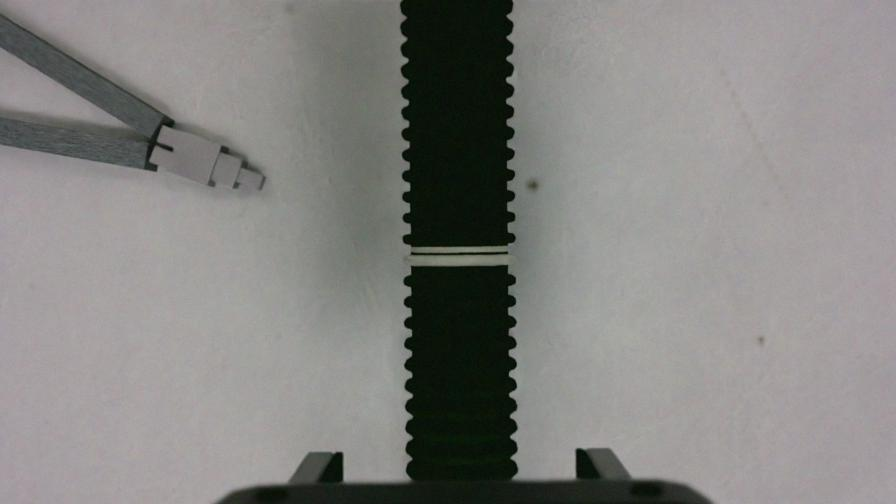

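Emit:
{"api": "move", "payload": {
  "target": [
    [0,0,0,0,0,0,1,1,1,0,-0.0088,0.1325,0,0,0,0.65,-0.5,1],
    [0,0,0,0,0,0,1,1,1,0,-0.0088,0.1325,0,0,0,0.05,-0.5,0]
  ]
}}

Scene clock: 37.43 s.
left_arm: end_effector_position=(+0.4594, +0.2747, +0.3456) position_measured=3 object_status=3 end_effector_quat_wxyz=(+0.019, -0.366, +0.721, -0.588) | right_arm: end_effector_position=(+0.4580, +0.2550, +0.0500) position_measured=130 object_status=2 end_effector_quat_wxyz=(+0.000, +1.000, +0.000, +0.000)
Joint positions: left_arm=[-1.407 1.022 0.821 0.999 0.523 1.715 3.309] | right_arm=[-0.848 0.815 0.503 1.555 -0.467 0.894 -0.182]
Joint torques (N m): left_arm=[0.51 -20.87 6.38 -5.25 2.89 1.06 -0.06] | right_arm=[-0.85 -21.2 1.08 -6.1 -0.7 1.45 -0.07]
Flange force (N): left_arm=[1.0 -2.9 -1.6] | right_arm=[1.0 1.3 1.2]
Wrist depth (mm): cam_left_wrist=[2560 3400 3603 3142 2870 2642 2456 / 3070 1817 1862 3098 2921 2684 2429 / 2740 3400 3490 3028 2921 2580 2465 / 2493 2763 3250 3128 2934 2684 2402 / 2153 2447 2786 3142 2987 2621 2456 / 1927 2203 2465 2833 1308 1373 2456 / 1754 1922 804 905 1017 1114 681] | cam_right_wrist=[214 214 213 - 212 212 211 / 204 214 214 - 212 212 212 / 215 214 214 - 213 212 212 / 215 215 214 - 213 213 212 / 215 215 214 - 213 213 212 / 216 215 215 - 214 213 213 / 216 215 215 - 214 213 213]
Hand target: left_arm +0.4594, +0.2747, +0.3456; +0.019, -0.366, +0.721, -0.588 | right_arm +0.4580, +0.2550, +0.0500; +0.000, +1.000, +0.000, +0.000
Off the commanded pose: left_arm 0.000 m, 0 deg | right_arm 0.000 m, 0 deg.
move: done

Emit:
{"api": "move", "payload": {
  "target": [
    [0,0,0,0,0,0,1,1,1,0,-0.0125,0,0,0,0,0.65,-0.5,1],
    [0,0,0,0,0,0,1,1,1,0,-0.0125,0,0,0,0,0.05,-0.5,0]
  ]
}}

Emit:
{"api": "move", "payload": {
  "target": [
    [0,0,0,0,0,0,1,1,1,0,-0.0083,0,0,0,0,0.65,-0.5,1],
    [0,0,0,0,0,0,1,1,1,0,-0.0083,0,0,0,0,0.05,-0.5,0]
  ]
}}

Scene clock: 42.73 s.
left_arm: end_effector_position=(+0.4594, +0.2747, +0.3456) position_measured=3 object_status=3 end_effector_quat_wxyz=(+0.019, -0.366, +0.721, -0.588) | right_arm: end_effector_position=(+0.4581, +0.2625, +0.0500) position_measured=107 object_status=2 end_effector_quat_wxyz=(+0.000, +1.000, +0.000, +0.000)
Joint positions: left_arm=[-1.407 1.022 0.821 0.999 0.523 1.715 3.309] | right_arm=[-0.858 0.821 0.504 1.54 -0.467 0.902 -0.197]
Joint torques (N m): left_arm=[0.49 -20.88 6.33 -5.3 2.88 1.09 -0.06] | right_arm=[-1.37 -22.51 0.7 -5.77 -0.67 2.37 -0.01]
Flange force (N): left_arm=[1.3 -2.7 -1.4] | right_arm=[3.1 1.0 4.5]
Wrist depth (mm): cam_left_wrist=[2621 3400 3400 3203 2858 2663 2429 / 3113 1827 1894 2973 2883 2729 2411 / 2751 3299 3490 3098 2934 2642 2483 / 2531 2846 3266 3142 2934 2684 2385 / 2195 2483 2786 3128 2908 2684 2429 / 1927 2203 2483 2821 1323 1373 2402 / 1727 1900 805 906 1012 1126 677] | cam_right_wrist=[214 214 213 - 212 212 211 / 214 214 214 - 212 212 211 / 204 214 214 - 213 212 212 / 215 215 214 - 213 212 212 / 215 215 214 - 213 213 212 / 216 215 214 - 213 213 213 / 216 215 215 - 213 213 213]
Hand target: left_arm +0.4594, +0.2747, +0.3456; +0.019, -0.366, +0.721, -0.588 | right_arm +0.4580, +0.2625, +0.0500; +0.000, +1.000, +0.000, +0.000
Off the commanded pose: left_arm 0.000 m, 0 deg | right_arm 0.000 m, 0 deg.
move: done

Scene clock: 43.93 s.
left_arm: end_effector_position=(+0.4594, +0.2747, +0.3456) position_measured=3 object_status=3 end_effector_quat_wxyz=(+0.019, -0.366, +0.721, -0.588) | right_arm: end_effector_position=(+0.4581, +0.2675, +0.0500) position_measured=105 object_status=2 end_effector_quat_wxyz=(+0.000, +1.000, +0.000, +0.000)
Joint positions: left_arm=[-1.407 1.022 0.821 0.999 0.523 1.715 3.309] | right_arm=[-0.865 0.826 0.504 1.53 -0.468 0.907 -0.206]
Joint torques (N m): left_arm=[0.45 -20.87 6.38 -5.25 2.92 1.04 -0.07] | right_arm=[-1.45 -22.44 0.52 -5.3 -0.67 2.74 -0.03]
Flange force (N): left_arm=[0.9 -2.9 -1.7] | right_arm=[4.0 0.7 4.6]
Wrist depth (mm): cam_left_wrist=[2560 3400 3565 3188 2883 2684 2394 / 3142 1837 1868 3157 2895 2663 2394 / 2729 3349 3418 3142 2987 2684 2456 / 2465 2798 3315 3128 2921 2740 2385 / 2195 2483 2774 3084 3000 2663 2456 / 1956 2188 2540 2846 1318 1381 2438 / 1718 1939 810 900 1012 1126 679] | cam_right_wrist=[214 214 213 - 212 212 211 / 214 214 214 - 213 212 212 / 204 214 214 - 213 212 212 / 215 214 214 - 213 212 212 / 215 215 214 - 213 213 212 / 216 215 214 - 213 213 213 / 216 215 215 - 214 213 213]
Hand target: left_arm +0.4594, +0.2747, +0.3456; +0.019, -0.366, +0.721, -0.588 | right_arm +0.4580, +0.2675, +0.0500; +0.000, +1.000, +0.000, +0.000
Off the commanded pose: left_arm 0.000 m, 0 deg | right_arm 0.000 m, 0 deg.
move: done

Emit:
{"api": "move", "payload": {
  "target": [
    [0,0,0,0,0,0,1,1,1,0.0007,0.0167,0,0,0,0,0.65,-0.5,1],
    [0,0,0,0,0,0,1,1,1,0.0007,0.0167,0,0,0,0,0.05,-0.5,0]
  ]
}}

Emit:
{"api": "move", "payload": {
  "target": [
    [0,0,0,0,0,0,1,1,1,0,0,0,0,0,0,0.65,-0.5,1],
    [0,0,0,0,0,0,1,1,1,0.0007,-0.1458,0,0,0,0,0.65,-0.5,1],
    [0,0,0,0,0,0,1,1,1,0.0007,-0.1458,0,0,0,0,0.05,-0.5,0]
  ]
}}

Emit:
{"api": "move", "payload": {
  "target": [
    [0,0,0,0,0,0,1,1,1,0,-0.0042,0,0,0,0,0.65,-0.5,1],
    [0,0,0,0,0,0,1,1,1,0,-0.0042,0,0,0,0,0.05,-0.5,0]
  ]
}}

Scene clock: 62.10 s.
left_arm: end_effector_position=(+0.4594, +0.2747, +0.3456) position_measured=3 object_status=3 end_effector_quat_wxyz=(+0.019, -0.366, +0.721, -0.588) | right_arm: end_effector_position=(+0.4584, +0.2575, +0.0500) position_measured=126 object_status=2 end_effector_quat_wxyz=(+0.000, +1.000, +0.000, +0.000)
Joint positions: left_arm=[-1.407 1.022 0.821 0.999 0.523 1.715 3.309] | right_arm=[-0.851 0.818 0.504 1.549 -0.467 0.897 -0.186]
Joint torques (N m): left_arm=[0.47 -20.95 6.39 -5.27 2.87 1.05 -0.08] | right_arm=[0.05 -21.58 2.04 -7.66 -0.5 0.27 -0.05]
Flange force (N): left_arm=[0.9 -2.9 -1.7] | right_arm=[-3.0 1.5 0.7]
Wrist depth (mm): cam_left_wrist=[2570 3400 3584 3219 2883 2621 2402 / 3142 1817 1894 3000 2858 2729 2456 / 2751 3418 3366 3055 2934 2684 2465 / 2474 2798 3282 3142 2921 2717 2376 / 2181 2493 2809 3128 3014 2642 2456 / 1944 2188 2447 2821 1303 1370 2385 / 1736 1927 803 902 1017 1124 682] | cam_right_wrist=[214 214 213 - 212 212 211 / 204 214 214 - 212 212 212 / 214 214 214 - 213 212 212 / 215 214 214 - 213 212 212 / 215 215 214 - 213 213 212 / 215 215 215 - 213 213 212 / 216 215 215 - 214 214 213]
Hand target: left_arm +0.4594, +0.2747, +0.3456; +0.019, -0.366, +0.721, -0.588 | right_arm +0.4584, +0.2575, +0.0500; +0.000, +1.000, +0.000, +0.000
Off the commanded pose: left_arm 0.000 m, 0 deg | right_arm 0.000 m, 0 deg.
move: done

Scene clock: 63.90 s.
left_arm: end_effector_position=(+0.4594, +0.2747, +0.3456) position_measured=3 object_status=3 end_effector_quat_wxyz=(+0.019, -0.366, +0.721, -0.588) | right_arm: end_effector_position=(+0.4590, +0.3449, +0.0500) position_measured=108 object_status=2 end_effector_quat_wxyz=(+0.000, +1.000, +0.000, +0.000)
Joint positions: left_arm=[-1.407 1.022 0.821 0.999 0.523 1.715 3.309] | right_arm=[-0.95 0.908 0.51 1.346 -0.472 1.008 -0.353]
Joint torques (N m): left_arm=[0.47 -20.92 6.32 -5.25 2.87 1.01 -0.07] | right_arm=[-1.11 -24.29 1.23 -6.51 -0.66 2.21 -0.11]
Flange force (N): left_arm=[0.9 -3.0 -1.8] | right_arm=[2.2 0.8 4.3]
Wrist depth (mm): cam_left_wrist=[2570 3332 3527 3188 2858 2621 2429 / 3113 1802 1878 3128 2934 2684 2429 / 2729 3349 3527 3113 2960 2674 2376 / 2411 2833 3250 3219 2908 2674 2429 / 2139 2483 2798 3128 2947 2652 2447 / 1950 2225 2438 2798 1303 1370 2402 / 1740 1922 809 907 1014 1114 611] | cam_right_wrist=[214 213 213 - 211 211 211 / 214 213 213 - 212 212 211 / 214 214 213 - 212 212 211 / 215 214 214 - 213 212 212 / 215 214 214 - 213 212 212 / 215 215 214 - 213 213 212 / 207 215 215 - 213 213 213]
Hand target: left_arm +0.4594, +0.2747, +0.3456; +0.019, -0.366, +0.721, -0.588 | right_arm +0.4589, +0.3449, +0.0500; +0.000, +1.000, +0.000, +0.000
Off the commanded pose: left_arm 0.000 m, 0 deg | right_arm 0.000 m, 0 deg.
move: done

Scene clock: 65.10 s.
left_arm: end_effector_position=(+0.4594, +0.2747, +0.3456) position_measured=3 object_status=3 end_effector_quat_wxyz=(+0.019, -0.366, +0.721, -0.588) | right_arm: end_effector_position=(+0.4590, +0.3475, +0.0500) position_measured=109 object_status=2 end_effector_quat_wxyz=(+0.000, +1.000, +0.000, +0.000)
Joint positions: left_arm=[-1.407 1.022 0.821 0.999 0.523 1.715 3.309] | right_arm=[-0.953 0.911 0.51 1.339 -0.472 1.012 -0.358]
Joint torques (N m): left_arm=[0.48 -20.88 6.38 -5.25 2.87 1 -0.1] | right_arm=[-0.43 -24.52 1.92 -6.16 -0.3 2.37 -0.09]
Flange force (N): left_arm=[0.9 -3.1 -1.9] | right_arm=[2.3 -0.8 5.0]
Wrist depth (mm): cam_left_wrist=[2540 3383 3471 3172 2846 2663 2420 / 3041 1827 1905 3098 2833 2642 2438 / 2740 3315 3453 3041 2883 2695 2429 / 2531 2895 3366 3157 2934 2684 2411 / 2195 2474 2786 3157 2960 2674 2456 / 1933 2203 2456 2740 1295 1350 2394 / 1731 1911 806 905 1008 1111 609] | cam_right_wrist=[214 213 213 - 212 211 211 / 214 214 213 - 212 212 211 / 214 214 213 - 212 212 211 / 215 214 214 - 213 212 212 / 215 214 214 - 213 212 212 / 215 215 214 - 213 213 212 / 212 215 215 - 213 213 213]
Hand target: left_arm +0.4594, +0.2747, +0.3456; +0.019, -0.366, +0.721, -0.588 | right_arm +0.4589, +0.3474, +0.0500; +0.000, +1.000, +0.000, +0.000
Off the commanded pose: left_arm 0.000 m, 0 deg | right_arm 0.000 m, 0 deg.
move: done

Emit:
{"api": "move", "payload": {
  "target": [
    [0,0,0,0,0,0,1,1,1,0,-0.0042,0,0,0,0,0.65,-0.5,1],
    [0,0,0,0,0,0,1,1,1,0,-0.0042,0,0,0,0,0.05,-0.5,0]
  ]
}}

Scene clock: 72.40 s.
left_arm: end_effector_position=(+0.4594, +0.2747, +0.3456) position_measured=3 object_status=3 end_effector_quat_wxyz=(+0.019, -0.366, +0.721, -0.588) | right_arm: end_effector_position=(+0.4590, +0.3500, +0.0500) position_measured=127 object_status=2 end_effector_quat_wxyz=(+0.000, +1.000, +0.000, +0.000)
Joint positions: left_arm=[-1.407 1.022 0.821 0.999 0.523 1.715 3.309] | right_arm=[-0.955 0.914 0.51 1.332 -0.473 1.015 -0.363]
Joint torques (N m): left_arm=[0.53 -20.94 6.36 -5.21 2.89 1.03 -0.07] | right_arm=[-1.4 -24.48 1.04 -7.2 -0.89 1.76 -0.05]
Flange force (N): left_arm=[0.7 -3.0 -1.9] | right_arm=[1.2 2.0 3.7]
Wrist depth (mm): cam_left_wrist=[2580 3471 3527 3250 2858 2684 2402 / 3142 1802 1873 3070 2921 2706 2483 / 2786 3366 3565 3128 2973 2684 2429 / 2447 2870 3219 3070 3014 2600 2368 / 2195 2465 2786 3142 2947 2621 2474 / 1950 2195 2483 2763 1310 1350 2447 / 1759 1905 805 896 1008 1126 609] | cam_right_wrist=[214 213 213 - 211 211 211 / 214 214 213 - 212 211 211 / 214 214 213 - 212 212 211 / 215 214 214 - 213 212 211 / 215 214 214 - 213 212 212 / 215 215 214 - 213 213 212 / 215 215 215 - 213 213 213]
Hand target: left_arm +0.4594, +0.2747, +0.3456; +0.019, -0.366, +0.721, -0.588 | right_arm +0.4589, +0.3500, +0.0500; +0.000, +1.000, +0.000, +0.000
Off the commanded pose: left_arm 0.000 m, 0 deg | right_arm 0.000 m, 0 deg.
move: done

Emit:
{"api": "move", "payload": {
  "target": [
    [0,0,0,0,0,0,1,1,1,0,0,0,0,0,0,0.65,-0.5,1],
    [0,0,0,0,0,0,1,1,1,0,0.1507,-0.0833,0.25,0,0,0.65,-0.5,1],
    [0,0,0,0,0,0,1,1,1,0,0.1507,-0.0283,0.25,0,0,0.65,-0.5,1],
    [0,0,0,0,0,0,1,1,1,0,0.1507,-0.0283,0.25,0,0,0.05,-0.5,0]
  ],
  "blend": [0,0.02,0,0]
}}

Scene clock: 111.03 s.
left_arm: end_effector_position=(+0.4594, +0.2747, +0.3456) position_measured=3 object_status=3 end_effector_quat_wxyz=(+0.019, -0.366, +0.721, -0.588) | right_arm: end_effector_position=(+0.4587, +0.2596, +0.0670) position_measured=117 object_status=2 end_effector_quat_wxyz=(-0.383, +0.924, +0.000, +0.000)
Joint positions: left_arm=[-1.407 1.022 0.821 0.999 0.523 1.715 3.309] | right_arm=[-0.08 0.81 -0.044 1.818 -1.166 0.832 0.853]
Joint torques (N m): left_arm=[0.55 -20.89 6.39 -5.26 2.85 1.06 -0.1] | right_arm=[0.27 -20.32 -3.03 -14.54 -5.24 -2.04 0.01]
Flange force (N): left_arm=[1.1 -2.9 -1.7] | right_arm=[-19.6 1.5 -15.4]
Wrist depth (mm): cam_left_wrist=[2570 3400 3453 3219 2846 2684 2411 / 3098 1812 1905 3055 2895 2674 2474 / 2751 3315 3383 3028 2895 2652 2456 / 2447 2774 3250 3142 2987 2706 2429 / 2160 2483 2809 3142 2895 2621 2411 / 1939 2232 2474 2821 1300 1364 2411 / 1745 1933 804 910 1011 1120 808] | cam_right_wrist=[420 420 425 300 410 406 402 / 380 377 376 271 371 367 358 / 346 344 343 244 338 336 334 / 319 316 315 223 311 310 308 / 286 289 292 207 284 287 286 / 265 264 272 193 269 268 263 / 253 252 251 181 248 247 246]
Hand target: left_arm +0.4594, +0.2747, +0.3456; +0.019, -0.366, +0.721, -0.588 | right_arm +0.4588, +0.2596, +0.0670; -0.383, +0.924, +0.000, +0.000
Off the commanded pose: left_arm 0.000 m, 0 deg | right_arm 0.000 m, 0 deg.
move: done; blend cut to 0.0165 m at target 2

Emit:
{"api": "move", "payload": {
  "target": [
    [0,0,0,0,0,0,1,1,1,0,0,0,0,0,0,0.5,-0.5,1],
    [0,0,0,0,0,0,1,1,1,0,-0.01178,0.01178,0,0,0,0.5,-0.5,1],
    [0,0,0,0,0,0,1,1,1,0,-0.01178,0.01178,0,0,0,0.05,-0.5,0]
  ]
}}

Emit:
{"api": "move", "payload": {
  "target": [
    [0,0,0,0,0,0,1,1,1,0,0,0,0,0,0,0.5,-0.5,1],
    [0,0,0,0,0,0,1,1,1,0,0.02239,-0.02239,0,0,0,0.5,-0.5,1],
    [0,0,0,0,0,0,1,1,1,0,0.02239,-0.02239,0,0,0,0.05,-0.5,0]
  ]
}}

Scene clock: 122.00 s.
left_arm: end_effector_position=(+0.4594, +0.2747, +0.3456) position_measured=3 object_status=3 end_effector_quat_wxyz=(+0.019, -0.366, +0.721, -0.588) | right_arm: end_effector_position=(+0.4588, +0.2696, +0.0670) position_measured=109 object_status=2 end_effector_quat_wxyz=(-0.383, +0.924, +0.000, +0.000)
Joint positions: left_arm=[-1.407 1.022 0.821 0.999 0.523 1.715 3.309] | right_arm=[-0.097 0.811 -0.051 1.815 -1.177 0.819 0.844]
Joint torques (N m): left_arm=[0.49 -20.87 6.35 -5.25 2.87 1.04 -0.06] | right_arm=[0.15 -20.66 -3.26 -15.33 -5.57 -2.06 0.04]
Flange force (N): left_arm=[1.1 -2.9 -1.6] | right_arm=[-20.6 2.3 -16.4]
Wrist depth (mm): cam_left_wrist=[2540 3418 3623 3172 2883 2642 2438 / 3142 1817 1933 3113 2921 2663 2474 / 2740 3349 3453 3172 3014 2631 2447 / 2447 2870 3299 3070 2883 2695 2360 / 2174 2502 2763 3128 2987 2674 2502 / 1956 2210 2447 2821 1318 1373 2394 / 1749 1927 810 900 1008 1120 801] | cam_right_wrist=[420 419 425 301 418 406 392 / 380 377 376 273 371 368 359 / 346 344 342 246 339 336 334 / 314 316 315 224 311 310 308 / 290 289 291 206 288 287 285 / 263 268 272 192 269 268 263 / 253 248 254 180 248 247 246]
Hand target: left_arm +0.4594, +0.2747, +0.3456; +0.019, -0.366, +0.721, -0.588 | right_arm +0.4588, +0.2696, +0.0670; -0.383, +0.924, +0.000, +0.000
Off the commanded pose: left_arm 0.000 m, 0 deg | right_arm 0.000 m, 0 deg.
move: done

Scene clock: 123.70 s.
left_arm: end_effector_position=(+0.4594, +0.2747, +0.3456) position_measured=3 object_status=3 end_effector_quat_wxyz=(+0.019, -0.366, +0.721, -0.588) | right_arm: end_effector_position=(+0.4588, +0.2506, +0.0670) position_measured=135 object_status=2 end_effector_quat_wxyz=(-0.383, +0.924, +0.000, +0.000)
Joint positions: left_arm=[-1.407 1.022 0.821 0.999 0.523 1.715 3.309] | right_arm=[-0.064 0.809 -0.038 1.819 -1.157 0.844 0.861]
Joint torques (N m): left_arm=[0.46 -20.9 6.35 -5.28 2.89 1.03 -0.08] | right_arm=[2.49 -21.65 -1.14 -12.61 -4.18 -1.47 -0.01]
Flange force (N): left_arm=[1.0 -2.9 -1.7] | right_arm=[-15.0 -0.2 -6.1]
Wrist depth (mm): cam_left_wrist=[2560 3418 3546 3172 2895 2610 2420 / 3113 1797 1900 3028 2870 2740 2456 / 2809 3315 3349 3113 2895 2652 2474 / 2483 2858 3282 3157 3014 2663 2438 / 2188 2493 2786 3157 2973 2621 2465 / 1950 2203 2493 2786 1308 1376 2420 / 1718 1933 807 902 1012 1120 819] | cam_right_wrist=[421 420 426 305 410 407 404 / 380 378 375 276 371 368 358 / 346 344 342 247 338 336 334 / 318 317 315 225 311 310 308 / 285 289 292 206 289 287 286 / 269 265 272 193 269 268 263 / 253 252 254 180 248 248 246]
Hand target: left_arm +0.4594, +0.2747, +0.3456; +0.019, -0.366, +0.721, -0.588 | right_arm +0.4588, +0.2506, +0.0670; -0.383, +0.924, +0.000, +0.000
Off the commanded pose: left_arm 0.000 m, 0 deg | right_arm 0.000 m, 0 deg.
move: done

Emit:
{"api": "move", "payload": {
  "target": [
    [0,0,0,0,0,0,1,1,1,0,0,0,0,0,0,0.5,-0.5,1],
    [0,0,0,0,0,0,1,1,1,0,-0.0053,0.0053,0,0,0,0.5,-0.5,1],
    [0,0,0,0,0,0,1,1,1,0,-0.0053,0.0053,0,0,0,0.05,-0.5,0]
  ]
}}

Emit:
{"api": "move", "payload": {
  "target": [
    [0,0,0,0,0,0,1,1,1,0,0,0,0,0,0,0.5,-0.5,1],
    [0,0,0,0,0,0,1,1,1,0,-0.0024,0.0024,0,0,0,0.5,-0.5,1],
    [0,0,0,0,0,0,1,1,1,0,-0.0024,0.0024,0,0,0,0.05,-0.5,0]
  ]
}}

Emit:
{"api": "move", "payload": {
  "target": [
    [0,0,0,0,0,0,1,1,1,0,0,0,0,0,0,0.5,-0.5,1],
    [0,0,0,0,0,0,1,1,1,0,-0.0059,0.0059,0,0,0,0.5,-0.5,1],
    [0,0,0,0,0,0,1,1,1,0,-0.0059,0.0059,0,0,0,0.05,-0.5,0]
  ]
}}

Scene clock: 137.43 s.
left_arm: end_effector_position=(+0.4594, +0.2747, +0.3456) position_measured=3 object_status=3 end_effector_quat_wxyz=(+0.019, -0.366, +0.721, -0.588) | right_arm: end_effector_position=(+0.4588, +0.2551, +0.0670) position_measured=126 object_status=2 end_effector_quat_wxyz=(-0.383, +0.924, +0.000, +0.000)
Joint positions: left_arm=[-1.407 1.022 0.821 0.999 0.523 1.715 3.309] | right_arm=[-0.072 0.809 -0.042 1.818 -1.161 0.838 0.857]
Joint torques (N m): left_arm=[0.52 -20.88 6.34 -5.32 2.88 1 -0.03] | right_arm=[0.29 -20.33 -3.12 -15 -5.69 -2.21 -0.03]
Flange force (N): left_arm=[1.3 -2.7 -1.6] | right_arm=[-20.5 1.5 -16.4]
Wrist depth (mm): cam_left_wrist=[2610 3453 3565 3157 2883 2642 2429 / 3157 1807 1884 3098 2846 2684 2438 / 2751 3315 3490 3113 2947 2652 2456 / 2465 2798 3366 3188 2934 2621 2447 / 2181 2465 2774 3188 3000 2610 2438 / 1944 2203 2493 2774 1305 1353 2465 / 1745 1911 810 905 1020 1126 814] | cam_right_wrist=[421 419 426 301 409 406 403 / 379 377 377 271 370 367 358 / 346 345 341 244 338 336 334 / 313 316 315 224 312 310 308 / 285 289 291 207 288 287 286 / 266 265 272 193 269 268 263 / 253 252 254 180 248 247 246]
Hand target: left_arm +0.4594, +0.2747, +0.3456; +0.019, -0.366, +0.721, -0.588 | right_arm +0.4588, +0.2551, +0.0670; -0.383, +0.924, +0.000, +0.000
Off the commanded pose: left_arm 0.000 m, 0 deg | right_arm 0.000 m, 0 deg.
move: done

Scene clock: 139.13 s.
left_arm: end_effector_position=(+0.4594, +0.2747, +0.3456) position_measured=3 object_status=3 end_effector_quat_wxyz=(+0.019, -0.366, +0.721, -0.588) | right_arm: end_effector_position=(+0.4588, +0.2571, +0.0670) position_measured=123 object_status=2 end_effector_quat_wxyz=(-0.383, +0.924, +0.000, +0.000)
Joint positions: left_arm=[-1.407 1.022 0.821 0.999 0.523 1.715 3.309] | right_arm=[-0.076 0.81 -0.043 1.818 -1.164 0.835 0.855]
Joint torques (N m): left_arm=[0.47 -20.93 6.37 -5.31 2.83 1.02 -0.06] | right_arm=[-0.32 -20.35 -3.62 -15.11 -5.75 -2.02 -0.01]
Flange force (N): left_arm=[1.1 -2.8 -1.6] | right_arm=[-20.7 2.4 -17.2]
Wrist depth (mm): cam_left_wrist=[2610 3349 3527 3142 2895 2652 2456 / 3157 1797 1894 3098 2921 2729 2411 / 2740 3453 3527 3113 2987 2717 2447 / 2438 2798 3282 3128 2947 2674 2368 / 2153 2465 2774 3172 2883 2652 2483 / 1933 2188 2438 2751 1303 1367 2456 / 1740 1916 810 905 1011 1116 810] | cam_right_wrist=[421 419 424 305 410 406 402 / 380 377 376 273 371 367 358 / 346 344 342 246 338 336 334 / 314 317 315 225 311 309 308 / 286 289 292 205 288 286 286 / 265 264 272 192 269 267 263 / 253 252 251 179 252 247 246]
Hand target: left_arm +0.4594, +0.2747, +0.3456; +0.019, -0.366, +0.721, -0.588 | right_arm +0.4588, +0.2571, +0.0670; -0.383, +0.924, +0.000, +0.000
Off the commanded pose: left_arm 0.000 m, 0 deg | right_arm 0.000 m, 0 deg.
move: done

Scene clock: 140.83 s.
left_arm: end_effector_position=(+0.4594, +0.2747, +0.3456) position_measured=3 object_status=3 end_effector_quat_wxyz=(+0.019, -0.366, +0.721, -0.588) | right_arm: end_effector_position=(+0.4588, +0.2621, +0.0669) position_measured=113 object_status=2 end_effector_quat_wxyz=(-0.383, +0.924, +0.000, +0.000)
Joint positions: left_arm=[-1.407 1.022 0.821 0.999 0.523 1.715 3.309] | right_arm=[-0.084 0.81 -0.046 1.817 -1.169 0.829 0.85]
Joint torques (N m): left_arm=[0.57 -20.9 6.36 -5.25 2.85 1.06 -0.1] | right_arm=[0.07 -20.55 -3.28 -15.27 -5.76 -2.14 -0.03]
Flange force (N): left_arm=[1.1 -2.9 -1.7] | right_arm=[-20.7 2.3 -16.7]
Wrist depth (mm): cam_left_wrist=[2580 3383 3490 3157 2858 2663 2376 / 3157 1812 1878 3084 2908 2674 2402 / 2763 3400 3508 3113 2895 2751 2438 / 2493 2809 3234 3142 2934 2674 2420 / 2181 2483 2798 3128 3000 2652 2493 / 1956 2210 2521 2809 1313 1359 2447 / 1740 1927 812 901 1012 1116 808] | cam_right_wrist=[420 419 424 304 418 407 400 / 379 377 376 274 371 367 358 / 346 344 342 245 338 336 334 / 313 317 315 224 311 309 308 / 286 289 291 205 288 287 286 / 263 263 272 193 269 268 263 / 253 252 254 180 248 247 246]
Hand target: left_arm +0.4594, +0.2747, +0.3456; +0.019, -0.366, +0.721, -0.588 | right_arm +0.4588, +0.2621, +0.0670; -0.383, +0.924, +0.000, +0.000
Off the commanded pose: left_arm 0.000 m, 0 deg | right_arm 0.000 m, 0 deg.
move: done

Emit:
{"api": "move", "payload": {
  "target": [
    [0,0,0,0,0,0,1,1,1,0,0,0,0,0,0,0.5,-0.5,1],
    [0,0,0,0,0,0,1,1,1,0,-0.0206,0.0206,0,0,0,0.5,-0.5,1],
    [0,0,0,0,0,0,1,1,1,0,-0.0206,0.0206,0,0,0,0.05,-0.5,0]
  ]
}}

Emit:
{"api": "move", "payload": {
  "target": [
    [0,0,0,0,0,0,1,1,1,0,0,0,0,0,0,0.5,-0.5,1],
    [0,0,0,0,0,0,1,1,1,0,-0.0236,0.0236,0,0,0,0.5,-0.5,1],
    [0,0,0,0,0,0,1,1,1,0,-0.0236,0.0236,0,0,0,0.05,-0.5,0]
  ]
}}

Emit:
{"api": "move", "payload": {
  "target": [
    [0,0,0,0,0,0,1,1,1,0,0,0,0,0,0,0.5,-0.5,1],
    [0,0,0,0,0,0,1,1,1,0,0.0696,-0.0696,0,0,0,0.5,-0.5,1],
    [0,0,0,0,0,0,1,1,1,0,0.0696,-0.0696,0,0,0,0.05,-0.5,0]
  ]
}}

Scene clock: 236.83 s.
left_arm: end_effector_position=(+0.4594, +0.2747, +0.3456) position_measured=3 object_status=3 end_effector_quat_wxyz=(+0.019, -0.366, +0.721, -0.588) | right_arm: end_effector_position=(+0.4588, +0.2796, +0.0669) position_measured=109 object_status=2 end_effector_quat_wxyz=(-0.383, +0.924, +0.000, +0.000)
Joint positions: left_arm=[-1.407 1.022 0.821 0.999 0.523 1.715 3.309] | right_arm=[-0.115 0.812 -0.057 1.812 -1.187 0.806 0.834]
Joint torques (N m): left_arm=[0.5 -20.85 6.42 -5.32 2.88 1.07 -0.08] | right_arm=[0.31 -20.52 -2.99 -14.23 -4.97 -1.72 0.08]
Flange force (N): left_arm=[1.4 -2.7 -1.3] | right_arm=[-18.0 1.7 -14.9]
Wrist depth (mm): cam_left_wrist=[2610 3471 3435 3172 2908 2674 2420 / 3113 1802 1900 3113 2895 2706 2438 / 2751 3418 3471 3128 2947 2621 2474 / 2474 2774 3282 3098 2947 2674 2402 / 2188 2511 2833 3157 3014 2642 2429 / 1944 2181 2465 2821 1298 1361 2438 / 1740 1911 802 900 1015 1120 795] | cam_right_wrist=[421 419 424 299 418 406 390 / 379 377 375 268 370 367 358 / 346 344 341 244 338 335 334 / 313 317 314 223 311 310 308 / 295 289 292 206 288 287 285 / 266 269 272 193 269 267 263 / 249 244 254 180 244 247 246]
Hand target: left_arm +0.4594, +0.2747, +0.3456; +0.019, -0.366, +0.721, -0.588 | right_arm +0.4589, +0.2796, +0.0670; -0.383, +0.924, +0.000, +0.000
Off the commanded pose: left_arm 0.000 m, 0 deg | right_arm 0.000 m, 0 deg.
move: done

Scene clock: 238.53 s.
left_arm: end_effector_position=(+0.4594, +0.2747, +0.3456) position_measured=3 object_status=3 end_effector_quat_wxyz=(+0.019, -0.366, +0.721, -0.588) | right_arm: end_effector_position=(+0.4588, +0.2996, +0.0670) position_measured=108 object_status=2 end_effector_quat_wxyz=(-0.383, +0.924, +0.000, +0.000)
Joint positions: left_arm=[-1.407 1.022 0.821 0.999 0.523 1.715 3.309] | right_arm=[-0.15 0.815 -0.069 1.802 -1.205 0.78 0.813]
Joint torques (N m): left_arm=[0.5 -20.9 6.35 -5.25 2.9 1.04 -0.06] | right_arm=[-0.17 -20.49 -3.6 -12.73 -4.33 -0.73 0]
Flange force (N): left_arm=[1.0 -2.9 -1.7] | right_arm=[-14.2 2.3 -13.4]
Wrist depth (mm): cam_left_wrist=[2570 3471 3471 3098 2947 2706 2411 / 3084 1807 1911 3070 2908 2652 2420 / 2751 3282 3527 3014 2908 2729 2438 / 2474 2809 3266 3172 2960 2684 2429 / 2153 2511 2786 3098 2947 2652 2456 / 1927 2195 2474 2763 1308 1364 2447 / 1759 1911 806 897 1011 1118 763] | cam_right_wrist=[420 419 425 413 409 405 384 / 380 377 375 271 363 367 359 / 346 343 342 246 338 335 333 / 313 317 315 224 311 309 307 / 294 289 291 206 288 287 285 / 274 273 272 192 269 267 263 / 243 252 254 180 248 247 246]
Hand target: left_arm +0.4594, +0.2747, +0.3456; +0.019, -0.366, +0.721, -0.588 | right_arm +0.4589, +0.2996, +0.0670; -0.383, +0.924, +0.000, +0.000
Off the commanded pose: left_arm 0.000 m, 0 deg | right_arm 0.000 m, 0 deg.
move: done

Scene clock: 240.27 s.
left_arm: end_effector_position=(+0.4594, +0.2747, +0.3456) position_measured=3 object_status=3 end_effector_quat_wxyz=(+0.019, -0.366, +0.721, -0.588) | right_arm: end_effector_position=(+0.4588, +0.2406, +0.0670) position_measured=133 object_status=2 end_effector_quat_wxyz=(-0.383, +0.924, +0.000, +0.000)
Joint positions: left_arm=[-1.407 1.022 0.821 0.999 0.523 1.715 3.309] | right_arm=[-0.048 0.809 -0.031 1.82 -1.146 0.858 0.87]
Joint torques (N m): left_arm=[0.48 -20.86 6.33 -5.21 2.88 1.03 -0.06] | right_arm=[2.29 -21.25 -1.16 -13.35 -4.53 -1.97 0.05]
Flange force (N): left_arm=[0.8 -3.0 -1.8] | right_arm=[-17.1 -0.7 -8.2]
Wrist depth (mm): cam_left_wrist=[2570 3332 3623 3266 2895 2684 2411 / 3188 1852 1900 3098 2870 2674 2474 / 2729 3453 3418 3084 2934 2674 2447 / 2511 2821 3234 3188 2921 2706 2402 / 2232 2502 2798 3219 2934 2621 2465 / 1973 2203 2456 2833 1305 1356 2429 / 1736 1900 804 905 1012 1120 1141] | cam_right_wrist=[421 420 425 303 410 406 404 / 379 378 376 272 370 367 358 / 347 344 342 245 338 336 334 / 309 317 315 224 312 310 308 / 281 283 291 206 289 287 286 / 274 269 272 194 269 268 263 / 253 252 255 180 248 247 246]
Hand target: left_arm +0.4594, +0.2747, +0.3456; +0.019, -0.366, +0.721, -0.588 | right_arm +0.4588, +0.2405, +0.0670; -0.383, +0.924, +0.000, +0.000
Off the commanded pose: left_arm 0.000 m, 0 deg | right_arm 0.000 m, 0 deg.
move: done

Emit:
{"api": "move", "payload": {
  "target": [
    [0,0,0,0,0,0,1,1,1,0,0,0,0,0,0,0.5,-0.5,1],
    [0,0,0,0,0,0,1,1,1,0,-0.02887,0.01709,0,0,0,0.5,-0.5,1],
    [0,0,0,0,0,0,1,1,1,0,-0.02887,0.01709,0,0,0,0.05,-0.5,0]
  ]
}}

Emit:
{"api": "move", "payload": {
  "target": [
    [0,0,0,0,0,0,1,1,1,0,0,0,0,0,0,0.5,-0.5,1],
    [0,0,0,0,0,0,1,1,1,0,0.00471,-0.00471,0,0,0,0.5,-0.5,1],
    [0,0,0,0,0,0,1,1,1,0,0.00471,-0.00471,0,0,0,0.05,-0.5,0]
  ]
}}

Emit:
{"api": "move", "payload": {
  "target": [
    [0,0,0,0,0,0,1,1,1,0,0,0,0,0,0,0.5,-0.5,1],
    [0,0,0,0,0,0,1,1,1,0,-0.0106,0.0106,0,0,0,0.5,-0.5,1],
    [0,0,0,0,0,0,1,1,1,0,-0.0106,0.0106,0,0,0,0.05,-0.5,0]
  ]
}}

Emit:
{"api": "move", "payload": {
  "target": [
    [0,0,0,0,0,0,1,1,1,0,0,0,0,0,0,0.5,-0.5,1],
    [0,0,0,0,0,0,1,1,1,0,-0.01709,0.01709,0,0,0,0.5,-0.5,1],
    [0,0,0,0,0,0,1,1,1,0,-0.01709,0.01709,0,0,0,0.05,-0.5,0]
  ]
}}

Emit:
{"api": "move", "payload": {
  "target": [
    [0,0,0,0,0,0,1,1,1,0,0,0,0,0,0,0.5,-0.5,1],
    [0,0,0,0,0,0,1,1,1,0,0.0401,-0.0401,0,0,0,0.5,-0.5,1],
    [0,0,0,0,0,0,1,1,1,0,0.0401,-0.0401,0,0,0,0.05,-0.5,0]
  ]
}}

Scene clock: 286.47 s.
left_arm: end_effector_position=(+0.4594, +0.2747, +0.3456) position_measured=3 object_status=3 end_effector_quat_wxyz=(+0.019, -0.366, +0.721, -0.588) | right_arm: end_effector_position=(+0.4588, +0.2601, +0.0720) position_measured=132 object_status=2 end_effector_quat_wxyz=(-0.383, +0.924, +0.000, +0.000)
Joint positions: left_arm=[-1.407 1.022 0.821 0.999 0.523 1.715 3.309] | right_arm=[-0.084 0.799 -0.04 1.817 -1.16 0.838 0.84]
Joint torques (N m): left_arm=[0.45 -20.86 6.33 -5.27 2.88 1.03 -0.03] | right_arm=[1.95 -22.57 -2.09 -14.14 -4.99 -1.27 -0.05]
Flange force (N): left_arm=[1.1 -2.9 -1.6] | right_arm=[-17.2 2.5 -7.2]
Wrist depth (mm): cam_left_wrist=[2521 3383 3508 3157 2908 2621 2376 / 3203 1817 1889 3142 2921 2621 2402 / 2774 3332 3435 3084 2934 2674 2402 / 2493 2821 3299 3098 2921 2684 2376 / 2188 2465 2740 3157 2973 2695 2493 / 1973 2218 2502 2870 1313 1364 2411 / 1759 1927 810 897 1020 1118 808] | cam_right_wrist=[431 438 434 311 427 415 404 / 388 386 383 282 379 376 366 / 353 352 350 251 345 344 341 / 326 324 322 230 313 316 315 / 292 299 298 212 290 289 292 / 267 269 277 198 275 273 269 / 262 257 259 185 257 253 252]
Hand target: left_arm +0.4594, +0.2747, +0.3456; +0.019, -0.366, +0.721, -0.588 | right_arm +0.4588, +0.2601, +0.0720; -0.383, +0.924, +0.000, +0.000
Off the commanded pose: left_arm 0.000 m, 0 deg | right_arm 0.000 m, 0 deg.
move: done

Scene clock: 288.17 s.
left_arm: end_effector_position=(+0.4594, +0.2747, +0.3456) position_measured=3 object_status=3 end_effector_quat_wxyz=(+0.019, -0.366, +0.721, -0.588) | right_arm: end_effector_position=(+0.4587, +0.2560, +0.0719) position_measured=144 object_status=3 end_effector_quat_wxyz=(-0.383, +0.924, +0.000, +0.000)
Joint positions: left_arm=[-1.407 1.022 0.821 0.999 0.523 1.715 3.309] | right_arm=[-0.077 0.799 -0.038 1.818 -1.156 0.844 0.844]
Joint torques (N m): left_arm=[0.48 -20.93 6.35 -5.29 2.89 1.03 -0.07] | right_arm=[2.13 -21.68 -1.57 -12.69 -4.19 -1.19 0.01]
Flange force (N): left_arm=[1.0 -2.8 -1.6] | right_arm=[-14.9 0.5 -6.2]
Wrist depth (mm): cam_left_wrist=[2560 3453 3546 3142 2870 2684 2420 / 3113 1812 1900 3098 2895 2663 2438 / 2751 3315 3383 3041 2934 2729 2447 / 2447 2809 3315 3172 2895 2706 2447 / 2174 2493 2809 3234 2973 2652 2420 / 1933 2195 2456 2809 1318 1376 2438 / 1740 1950 808 908 1009 1131 807] | cam_right_wrist=[431 439 435 311 428 415 407 / 389 385 384 283 378 376 366 / 354 352 349 254 346 343 341 / 325 324 322 230 318 317 314 / 291 300 298 213 291 289 292 / 271 267 278 196 271 273 269 / 262 257 260 183 257 253 252]
Hand target: left_arm +0.4594, +0.2747, +0.3456; +0.019, -0.366, +0.721, -0.588 | right_arm +0.4588, +0.2560, +0.0720; -0.383, +0.924, +0.000, +0.000
Off the commanded pose: left_arm 0.000 m, 0 deg | right_arm 0.000 m, 0 deg.
move: done

Scene clock: 289.87 s.
left_arm: end_effector_position=(+0.4594, +0.2747, +0.3456) position_measured=3 object_status=3 end_effector_quat_wxyz=(+0.019, -0.366, +0.721, -0.588) | right_arm: end_effector_position=(+0.4588, +0.2651, +0.0719) position_measured=119 object_status=2 end_effector_quat_wxyz=(-0.383, +0.924, +0.000, +0.000)
Joint positions: left_arm=[-1.407 1.022 0.821 0.999 0.523 1.715 3.309] | right_arm=[-0.092 0.8 -0.044 1.816 -1.166 0.832 0.835]
Joint torques (N m): left_arm=[0.48 -20.89 6.38 -5.25 2.9 1.02 -0.07] | right_arm=[0.93 -21.42 -2.68 -14.69 -5.23 -1.75 0.04]
Flange force (N): left_arm=[0.9 -3.0 -1.8] | right_arm=[-18.8 2.3 -12.1]
Wrist depth (mm): cam_left_wrist=[2590 3453 3490 3219 2895 2652 2411 / 3128 1822 1884 3041 2947 2674 2394 / 2774 3400 3453 3084 2934 2652 2447 / 2483 2809 3282 3098 2934 2642 2360 / 2218 2438 2763 3142 2908 2631 2483 / 1944 2203 2493 2798 1308 1367 2456 / 1740 1905 805 905 1017 1122 803] | cam_right_wrist=[431 437 434 311 427 414 402 / 388 385 384 279 378 375 365 / 354 352 349 251 345 342 341 / 326 323 322 232 313 317 314 / 293 300 298 212 291 289 292 / 267 274 277 199 275 274 268 / 262 256 260 185 257 253 251]
Hand target: left_arm +0.4594, +0.2747, +0.3456; +0.019, -0.366, +0.721, -0.588 | right_arm +0.4588, +0.2650, +0.0720; -0.383, +0.924, +0.000, +0.000
Off the commanded pose: left_arm 0.000 m, 0 deg | right_arm 0.000 m, 0 deg.
move: done

Scene clock: 291.57 s.
left_arm: end_effector_position=(+0.4594, +0.2747, +0.3456) position_measured=3 object_status=3 end_effector_quat_wxyz=(+0.019, -0.366, +0.721, -0.588) | right_arm: end_effector_position=(+0.4588, +0.2796, +0.0719) position_measured=123 object_status=2 end_effector_quat_wxyz=(-0.383, +0.924, +0.000, +0.000)
Joint positions: left_arm=[-1.407 1.022 0.821 0.999 0.523 1.715 3.309] | right_arm=[-0.118 0.801 -0.053 1.811 -1.18 0.813 0.821]
Joint torques (N m): left_arm=[0.46 -20.86 6.44 -5.23 2.93 1.02 -0.07] | right_arm=[1.07 -20.88 -2.44 -13.05 -4.32 -1.24 0.07]
Flange force (N): left_arm=[0.8 -3.0 -1.8] | right_arm=[-15.4 1.1 -10.5]
Wrist depth (mm): cam_left_wrist=[2570 3435 3546 3188 2858 2695 2465 / 3070 1822 1894 3098 2883 2674 2420 / 2774 3315 3527 3098 3000 2706 2465 / 2429 2786 3219 3282 2987 2706 2385 / 2203 2456 2786 3203 2973 2621 2438 / 1939 2210 2456 2883 1313 1367 2447 / 1736 1911 804 903 1014 1126 793] | cam_right_wrist=[430 439 434 423 427 414 393 / 388 385 383 281 378 375 366 / 354 351 349 254 346 343 341 / 325 323 321 230 313 316 314 / 297 300 298 213 290 289 292 / 271 279 277 199 270 273 269 / 253 250 260 184 257 252 251]
Hand target: left_arm +0.4594, +0.2747, +0.3456; +0.019, -0.366, +0.721, -0.588 | right_arm +0.4588, +0.2795, +0.0720; -0.383, +0.924, +0.000, +0.000
Off the commanded pose: left_arm 0.000 m, 0 deg | right_arm 0.000 m, 0 deg.
move: done

Scene clock: 293.27 s.
left_arm: end_effector_position=(+0.4594, +0.2747, +0.3456) position_measured=3 object_status=3 end_effector_quat_wxyz=(+0.019, -0.366, +0.721, -0.588) | right_arm: end_effector_position=(+0.4587, +0.2455, +0.0719) position_measured=144 object_status=3 end_effector_quat_wxyz=(-0.383, +0.924, +0.000, +0.000)
Joint positions: left_arm=[-1.407 1.022 0.821 0.999 0.523 1.715 3.309] | right_arm=[-0.059 0.798 -0.031 1.819 -1.145 0.858 0.853]
Joint torques (N m): left_arm=[0.5 -20.89 6.36 -5.21 2.89 1.04 -0.07] | right_arm=[0.43 -20.38 -2.82 -12.81 -4.57 -1.25 0.02]
Flange force (N): left_arm=[0.8 -3.0 -1.8] | right_arm=[-16.3 1.1 -11.4]
Wrist depth (mm): cam_left_wrist=[2560 3435 3490 3203 2883 2652 2376 / 3128 1797 1911 3098 2908 2674 2429 / 2774 3418 3418 3098 2921 2631 2502 / 2474 2846 3299 3172 2960 2684 2402 / 2181 2493 2833 3128 2895 2674 2447 / 1927 2218 2465 2786 1305 1367 2429 / 1763 1933 808 905 1009 1122 1151] | cam_right_wrist=[431 439 434 313 428 414 413 / 388 387 385 281 380 376 367 / 354 351 349 254 345 343 341 / 320 324 321 229 318 317 315 / 292 300 298 213 291 290 292 / 276 273 277 199 271 274 269 / 262 257 260 184 258 253 252]
Hand target: left_arm +0.4594, +0.2747, +0.3456; +0.019, -0.366, +0.721, -0.588 | right_arm +0.4588, +0.2455, +0.0720; -0.383, +0.924, +0.000, +0.000
Off the commanded pose: left_arm 0.000 m, 0 deg | right_arm 0.000 m, 0 deg.
move: done

Emit:
{"api": "move", "payload": {
  "target": [
    [0,0,0,0,0,0,1,1,1,0,0,0,0,0,0,0.7,-0.5,1],
    [0,0,0,0,0,0,1,1,1,0,-0.1059,0.1059,0,0,0,0.7,-0.5,1],
    [0,0,0,0,0,0,1,1,1,0,-0.1059,0.1059,0,0,0,0.05,-0.5,0]
  ]
}}

Emit:
{"api": "move", "payload": {
  "target": [
    [0,0,0,0,0,0,1,1,1,0,0,0,0,0,0,0.5,-0.5,1],
    [0,0,0,0,0,0,1,1,1,0,-0.00354,0.00354,0,0,0,0.5,-0.5,1],
    [0,0,0,0,0,0,1,1,1,0,-0.00354,0.00354,0,0,0,0.05,-0.5,0]
  ]
}}

Emit:
{"api": "move", "payload": {
  "target": [
    [0,0,0,0,0,0,1,1,1,0,0,0,0,0,0,0.5,-0.5,1],
    [0,0,0,0,0,0,1,1,1,0,-0.00354,0.00354,0,0,0,0.5,-0.5,1],
    [0,0,0,0,0,0,1,1,1,0,-0.00354,0.00354,0,0,0,0.05,-0.5,0]
  ]
}}

Scene clock: 315.60 s.
left_arm: end_effector_position=(+0.4594, +0.2747, +0.3456) position_measured=3 object_status=3 end_effector_quat_wxyz=(+0.019, -0.366, +0.721, -0.588) | right_arm: end_effector_position=(+0.4588, +0.3354, +0.0719) position_measured=129 object_status=2 end_effector_quat_wxyz=(-0.383, +0.924, +0.000, +0.000)
Joint positions: left_arm=[-1.407 1.022 0.821 0.999 0.523 1.715 3.309] | right_arm=[-0.215 0.813 -0.084 1.778 -1.224 0.743 0.758]
Joint torques (N m): left_arm=[0.52 -20.92 6.34 -5.22 2.92 1.02 -0.08] | right_arm=[0.24 -21.68 -3.56 -10.8 -3.32 0.44 -0.03]
Flange force (N): left_arm=[0.8 -3.0 -1.9] | right_arm=[-8.4 2.6 -7.2]
Wrist depth (mm): cam_left_wrist=[2610 3418 3565 3219 2895 2684 2402 / 3070 1817 1900 3128 2908 2652 2402 / 2740 3400 3418 3084 2908 2642 2474 / 2493 2821 3299 3041 2870 2717 2402 / 2153 2447 2774 3128 2947 2652 2456 / 1956 2181 2474 2774 1313 1370 2438 / 1736 1922 806 907 1012 1116 730] | cam_right_wrist=[429 437 433 429 426 414 411 / 388 386 383 381 378 375 356 / 354 351 343 255 339 343 341 / 325 322 322 230 313 316 314 / 296 299 298 212 290 289 292 / 279 279 277 198 271 273 268 / 261 257 259 184 257 252 251]
Hand target: left_arm +0.4594, +0.2747, +0.3456; +0.019, -0.366, +0.721, -0.588 | right_arm +0.4589, +0.3354, +0.0720; -0.383, +0.924, +0.000, +0.000
Off the commanded pose: left_arm 0.000 m, 0 deg | right_arm 0.000 m, 0 deg.
move: done

Scene clock: 317.30 s.
left_arm: end_effector_position=(+0.4594, +0.2747, +0.3456) position_measured=3 object_status=3 end_effector_quat_wxyz=(+0.019, -0.366, +0.721, -0.588) | right_arm: end_effector_position=(+0.4588, +0.3385, +0.0720) position_measured=142 object_status=2 end_effector_quat_wxyz=(-0.383, +0.924, +0.000, +0.000)
Joint positions: left_arm=[-1.407 1.022 0.821 0.999 0.523 1.715 3.309] | right_arm=[-0.22 0.814 -0.086 1.776 -1.226 0.74 0.754]
Joint torques (N m): left_arm=[0.49 -20.88 6.41 -5.31 2.9 1.01 -0.09] | right_arm=[1.41 -19.4 -1.8 -8.18 -2.01 -0.06 -0.02]
Flange force (N): left_arm=[1.1 -2.8 -1.6] | right_arm=[-5.5 -2.8 -6.1]
Wrist depth (mm): cam_left_wrist=[2580 3453 3508 3172 2908 2621 2376 / 3098 1812 1889 3055 2895 2706 2483 / 2740 3332 3418 3055 2934 2652 2429 / 2456 2833 3266 3113 2973 2631 2411 / 2139 2502 2833 3157 2934 2621 2456 / 1933 2232 2447 2774 1310 1367 2420 / 1745 1905 805 908 1014 1118 732] | cam_right_wrist=[431 438 434 430 428 416 413 / 388 385 384 381 379 376 358 / 353 352 344 256 339 343 341 / 326 323 316 230 313 317 315 / 297 299 298 212 290 289 292 / 281 279 278 198 271 273 269 / 262 257 260 184 258 253 252]
Hand target: left_arm +0.4594, +0.2747, +0.3456; +0.019, -0.366, +0.721, -0.588 | right_arm +0.4589, +0.3384, +0.0720; -0.383, +0.924, +0.000, +0.000
Off the commanded pose: left_arm 0.000 m, 0 deg | right_arm 0.000 m, 0 deg.
move: done

Scene clock: 319.00 s.
left_arm: end_effector_position=(+0.4594, +0.2747, +0.3456) position_measured=3 object_status=3 end_effector_quat_wxyz=(+0.019, -0.366, +0.721, -0.588) | right_arm: end_effector_position=(+0.4589, +0.3414, +0.0719) position_measured=144 object_status=3 end_effector_quat_wxyz=(-0.383, +0.924, +0.000, +0.000)
Joint positions: left_arm=[-1.407 1.022 0.821 0.999 0.523 1.715 3.309] | right_arm=[-0.226 0.815 -0.087 1.773 -1.228 0.736 0.751]
Joint torques (N m): left_arm=[0.51 -20.92 6.44 -5.28 2.85 1.02 -0.1] | right_arm=[-1.08 -20.61 -4.59 -10.48 -3.24 0.65 -0.04]
Flange force (N): left_arm=[1.0 -2.9 -1.7] | right_arm=[-8.0 2.9 -10.6]
Wrist depth (mm): cam_left_wrist=[2531 3546 3435 3250 2883 2674 2376 / 3113 1817 1857 3142 2883 2695 2420 / 2706 3366 3565 3142 2973 2706 2420 / 2447 2858 3315 3142 2987 2684 2402 / 2153 2474 2809 3172 2947 2663 2483 / 1956 2181 2447 2763 1298 1350 2420 / 1745 1905 812 905 1011 1126 729] | cam_right_wrist=[429 438 433 429 427 413 412 / 388 385 384 380 378 375 357 / 353 351 343 253 338 342 341 / 325 323 317 230 313 316 314 / 296 299 297 213 290 289 292 / 280 278 277 198 271 274 268 / 262 256 259 183 257 252 252]
Hand target: left_arm +0.4594, +0.2747, +0.3456; +0.019, -0.366, +0.721, -0.588 | right_arm +0.4589, +0.3414, +0.0720; -0.383, +0.924, +0.000, +0.000
Off the commanded pose: left_arm 0.000 m, 0 deg | right_arm 0.000 m, 0 deg.
move: done

Emit:
{"api": "move", "payload": {
  "target": [
    [0,0,0,0,0,0,1,1,1,0,0,0,0,0,0,0.7,0,1],
    [0,0,0,0,0,0,1,1,1,0,-0.0566,-0.0566,-0.125,0,0,0.7,0,1],
    [0,0,0,0,0,0,1,1,1,0,0.2397,-0.3528,-0.25,0,0,0.7,0,1]
  ],
  "blend": [0,0.03,0],
  "cameras": ["cam_right_wrist"]
}}

Scene clock: 360.27 s.
left_arm: end_effector_position=(+0.4594, +0.2747, +0.3456) position_measured=3 object_status=3 end_effector_quat_wxyz=(+0.019, -0.366, +0.721, -0.588) | right_arm: end_effector_position=(+0.4587, +0.0900, +0.1200) position_measured=48 object_status=3 end_effector_quat_wxyz=(+0.000, +1.000, +0.000, +0.000)
Joint positions: left_arm=[-1.407 1.022 0.821 0.999 0.523 1.715 3.309] | right_arm=[-0.584 0.597 0.52 1.699 -0.353 0.94 0.071]
Joint torques (N m): left_arm=[0.47 -20.91 6.36 -5.21 2.9 1.02 -0.07] | right_arm=[0.04 -17.94 0.97 -8.35 -0.6 0.2 -0.03]
Flange force (N): left_arm=[0.7 -3.0 -1.9] | right_arm=[-4.4 0.8 0.4]
Wrist depth (mm): cam_left_wrist=[2550 3471 3471 3203 2895 2674 2429 / 3142 1792 1878 3128 2960 2674 2447 / 2821 3299 3508 3055 2858 2706 2420 / 2456 2740 3299 3172 2908 2706 2394 / 2174 2465 2798 3128 2987 2684 2465 / 1962 2174 2483 2798 1305 1364 2420 / 1731 1916 803 905 1017 1124 1206] | cam_right_wrist=[285 284 283 221 282 281 281 / 285 285 284 221 283 281 281 / 285 285 284 217 283 282 281 / 286 285 284 220 283 283 282 / 286 285 284 219 283 283 282 / 286 286 285 276 284 283 282 / 287 286 285 276 284 283 283]
Hand target: left_arm +0.4594, +0.2747, +0.3456; +0.019, -0.366, +0.721, -0.588 | right_arm +0.4587, +0.0900, +0.1200; +0.000, +1.000, +0.000, +0.000
Off the commanded pose: left_arm 0.000 m, 0 deg | right_arm 0.000 m, 0 deg.
move: done
camera_calibration:
cam_right_wrist: T_world_to_cam=[[0.999719, -0.0108405, -0.0210866, -0.447779], [-0.0101394, -0.999401, 0.0330776, 0.141907], [-0.0214326, -0.0328545, -0.99923, 0.300712], [0, 0, 0, 1]] pos_world=[0.455537, 0.146848, 0.286345]
Images, in order (width x height): cam_right_wrist 896x504.

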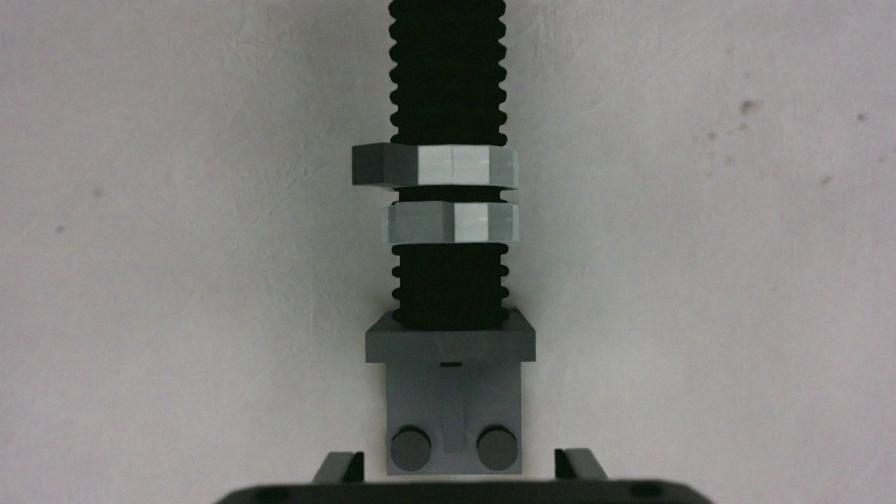

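Emit:
{"api": "move", "payload": {
  "target": [
    [0,0,0,0,0,0,1,1,1,-0.00767,-0.1275,0,0,0,0,1,0,1],
    [0,0,0,0,0,0,1,1,1,-0.00767,-0.1275,0.1167,0,0,0,1,0,1],
    [0,0,0,0,0,0,1,1,1,-0.00767,-0.1275,0.1167,0,0,0,-1,0,-0.5]
  ],
  "speed": [0.25,0.12,0.25]
}}

Scene clock: 380.53 s.
left_arm: end_effector_position=(+0.4594, +0.2747, +0.3456) position_measured=3 object_status=3 end_effector_quat_wxyz=(+0.019, -0.366, +0.721, -0.588) | right_arm: end_effector_position=(+0.4543, +0.1664, +0.0499) position_measured=68 object_status=2 end_effector_quat_wxyz=(+0.000, +1.000, +0.000, +0.000)
Joint positions: left_arm=[-1.407 1.022 0.821 0.999 0.523 1.715 3.309] | right_arm=[-0.69 0.736 0.457 1.708 -0.427 0.797 -0.034]
Joint torques (N m): left_arm=[0.48 -20.87 6.38 -5.27 2.88 1.04 -0.03] | right_arm=[-3.76 -26.07 -1.74 2 -0.39 10.23 -0.07]
Flange force (N): left_arm=[1.1 -2.8 -1.6] | right_arm=[24.1 -0.6 27.0]
Wrist depth (mm): cam_left_wrist=[2580 3299 3527 3113 2870 2631 2394 / 3070 1847 1894 3084 2934 2684 2438 / 2809 3315 3508 3098 2921 2706 2447 / 2456 2809 3250 3172 2908 2695 2385 / 2195 2474 2786 3172 2870 2642 2474 / 1933 2218 2456 2774 1316 1367 2456 / 1709 1889 806 908 1008 1114 799] | cam_right_wrist=[214 214 213 - 212 212 212 / 214 214 214 - 213 212 211 / 214 214 214 - 213 212 212 / 215 214 214 - 213 213 212 / 215 215 214 - 213 213 212 / 215 215 214 - 213 213 213 / 216 215 215 - 213 214 213]
Hand target: left_arm +0.4594, +0.2747, +0.3456; +0.019, -0.366, +0.721, -0.588 | right_arm +0.4542, +0.1665, +0.0499; +0.000, +1.000, +0.000, +0.000
Off the commanded pose: left_arm 0.000 m, 0 deg | right_arm 0.000 m, 0 deg.
move: done

Emit:
{"api": "move", "payload": {
  "target": [
    [0,0,0,0,0,0,1,1,1,0,0,0,0,0,0,0.9,0,1],
    [0,0,0,0,0,0,1,1,1,0.00567,0,0,0,0,0,0.9,0,1],
    [0,0,0,0,0,0,1,1,1,0.00567,0,0,0,0,0,-1,0,-0.3]
  ]
}}

Scene clock: 385.33 s.
left_arm: end_effector_position=(+0.4594, +0.2747, +0.3456) position_measured=3 object_status=3 end_effector_quat_wxyz=(+0.019, -0.366, +0.721, -0.588) | right_arm: end_effector_position=(+0.4576, +0.1665, +0.0500) position_measured=72 object_status=2 end_effector_quat_wxyz=(+0.000, +1.000, +0.000, +0.000)
Joint positions: left_arm=[-1.407 1.022 0.821 0.999 0.523 1.715 3.309] | right_arm=[-0.686 0.741 0.457 1.697 -0.427 0.804 -0.033]
Joint torques (N m): left_arm=[0.51 -20.88 6.38 -5.31 2.88 1.02 -0.06] | right_arm=[0.02 -19.67 1.35 -7.33 -0.62 0.12 -0.05]
Flange force (N): left_arm=[1.3 -2.7 -1.5] | right_arm=[-3.5 1.1 -0.6]
Wrist depth (mm): cam_left_wrist=[2560 3435 3508 3203 2921 2663 2447 / 3157 1807 1873 3098 2921 2684 2402 / 2717 3349 3453 3041 2960 2642 2474 / 2483 2870 3203 3203 2947 2652 2394 / 2195 2502 2786 3098 2947 2610 2447 / 1956 2232 2474 2798 1295 1376 2385 / 1736 1894 802 906 1005 1114 810] | cam_right_wrist=[215 214 214 - 212 212 211 / 215 214 214 - 213 212 212 / 215 215 214 - 213 212 212 / 215 215 215 - 213 213 212 / 216 215 215 - 214 213 212 / 216 215 215 - 214 213 213 / 216 216 215 - 214 213 213]
Hand target: left_arm +0.4594, +0.2747, +0.3456; +0.019, -0.366, +0.721, -0.588 | right_arm +0.4576, +0.1665, +0.0500; +0.000, +1.000, +0.000, +0.000
Off the commanded pose: left_arm 0.000 m, 0 deg | right_arm 0.000 m, 0 deg.
move: done


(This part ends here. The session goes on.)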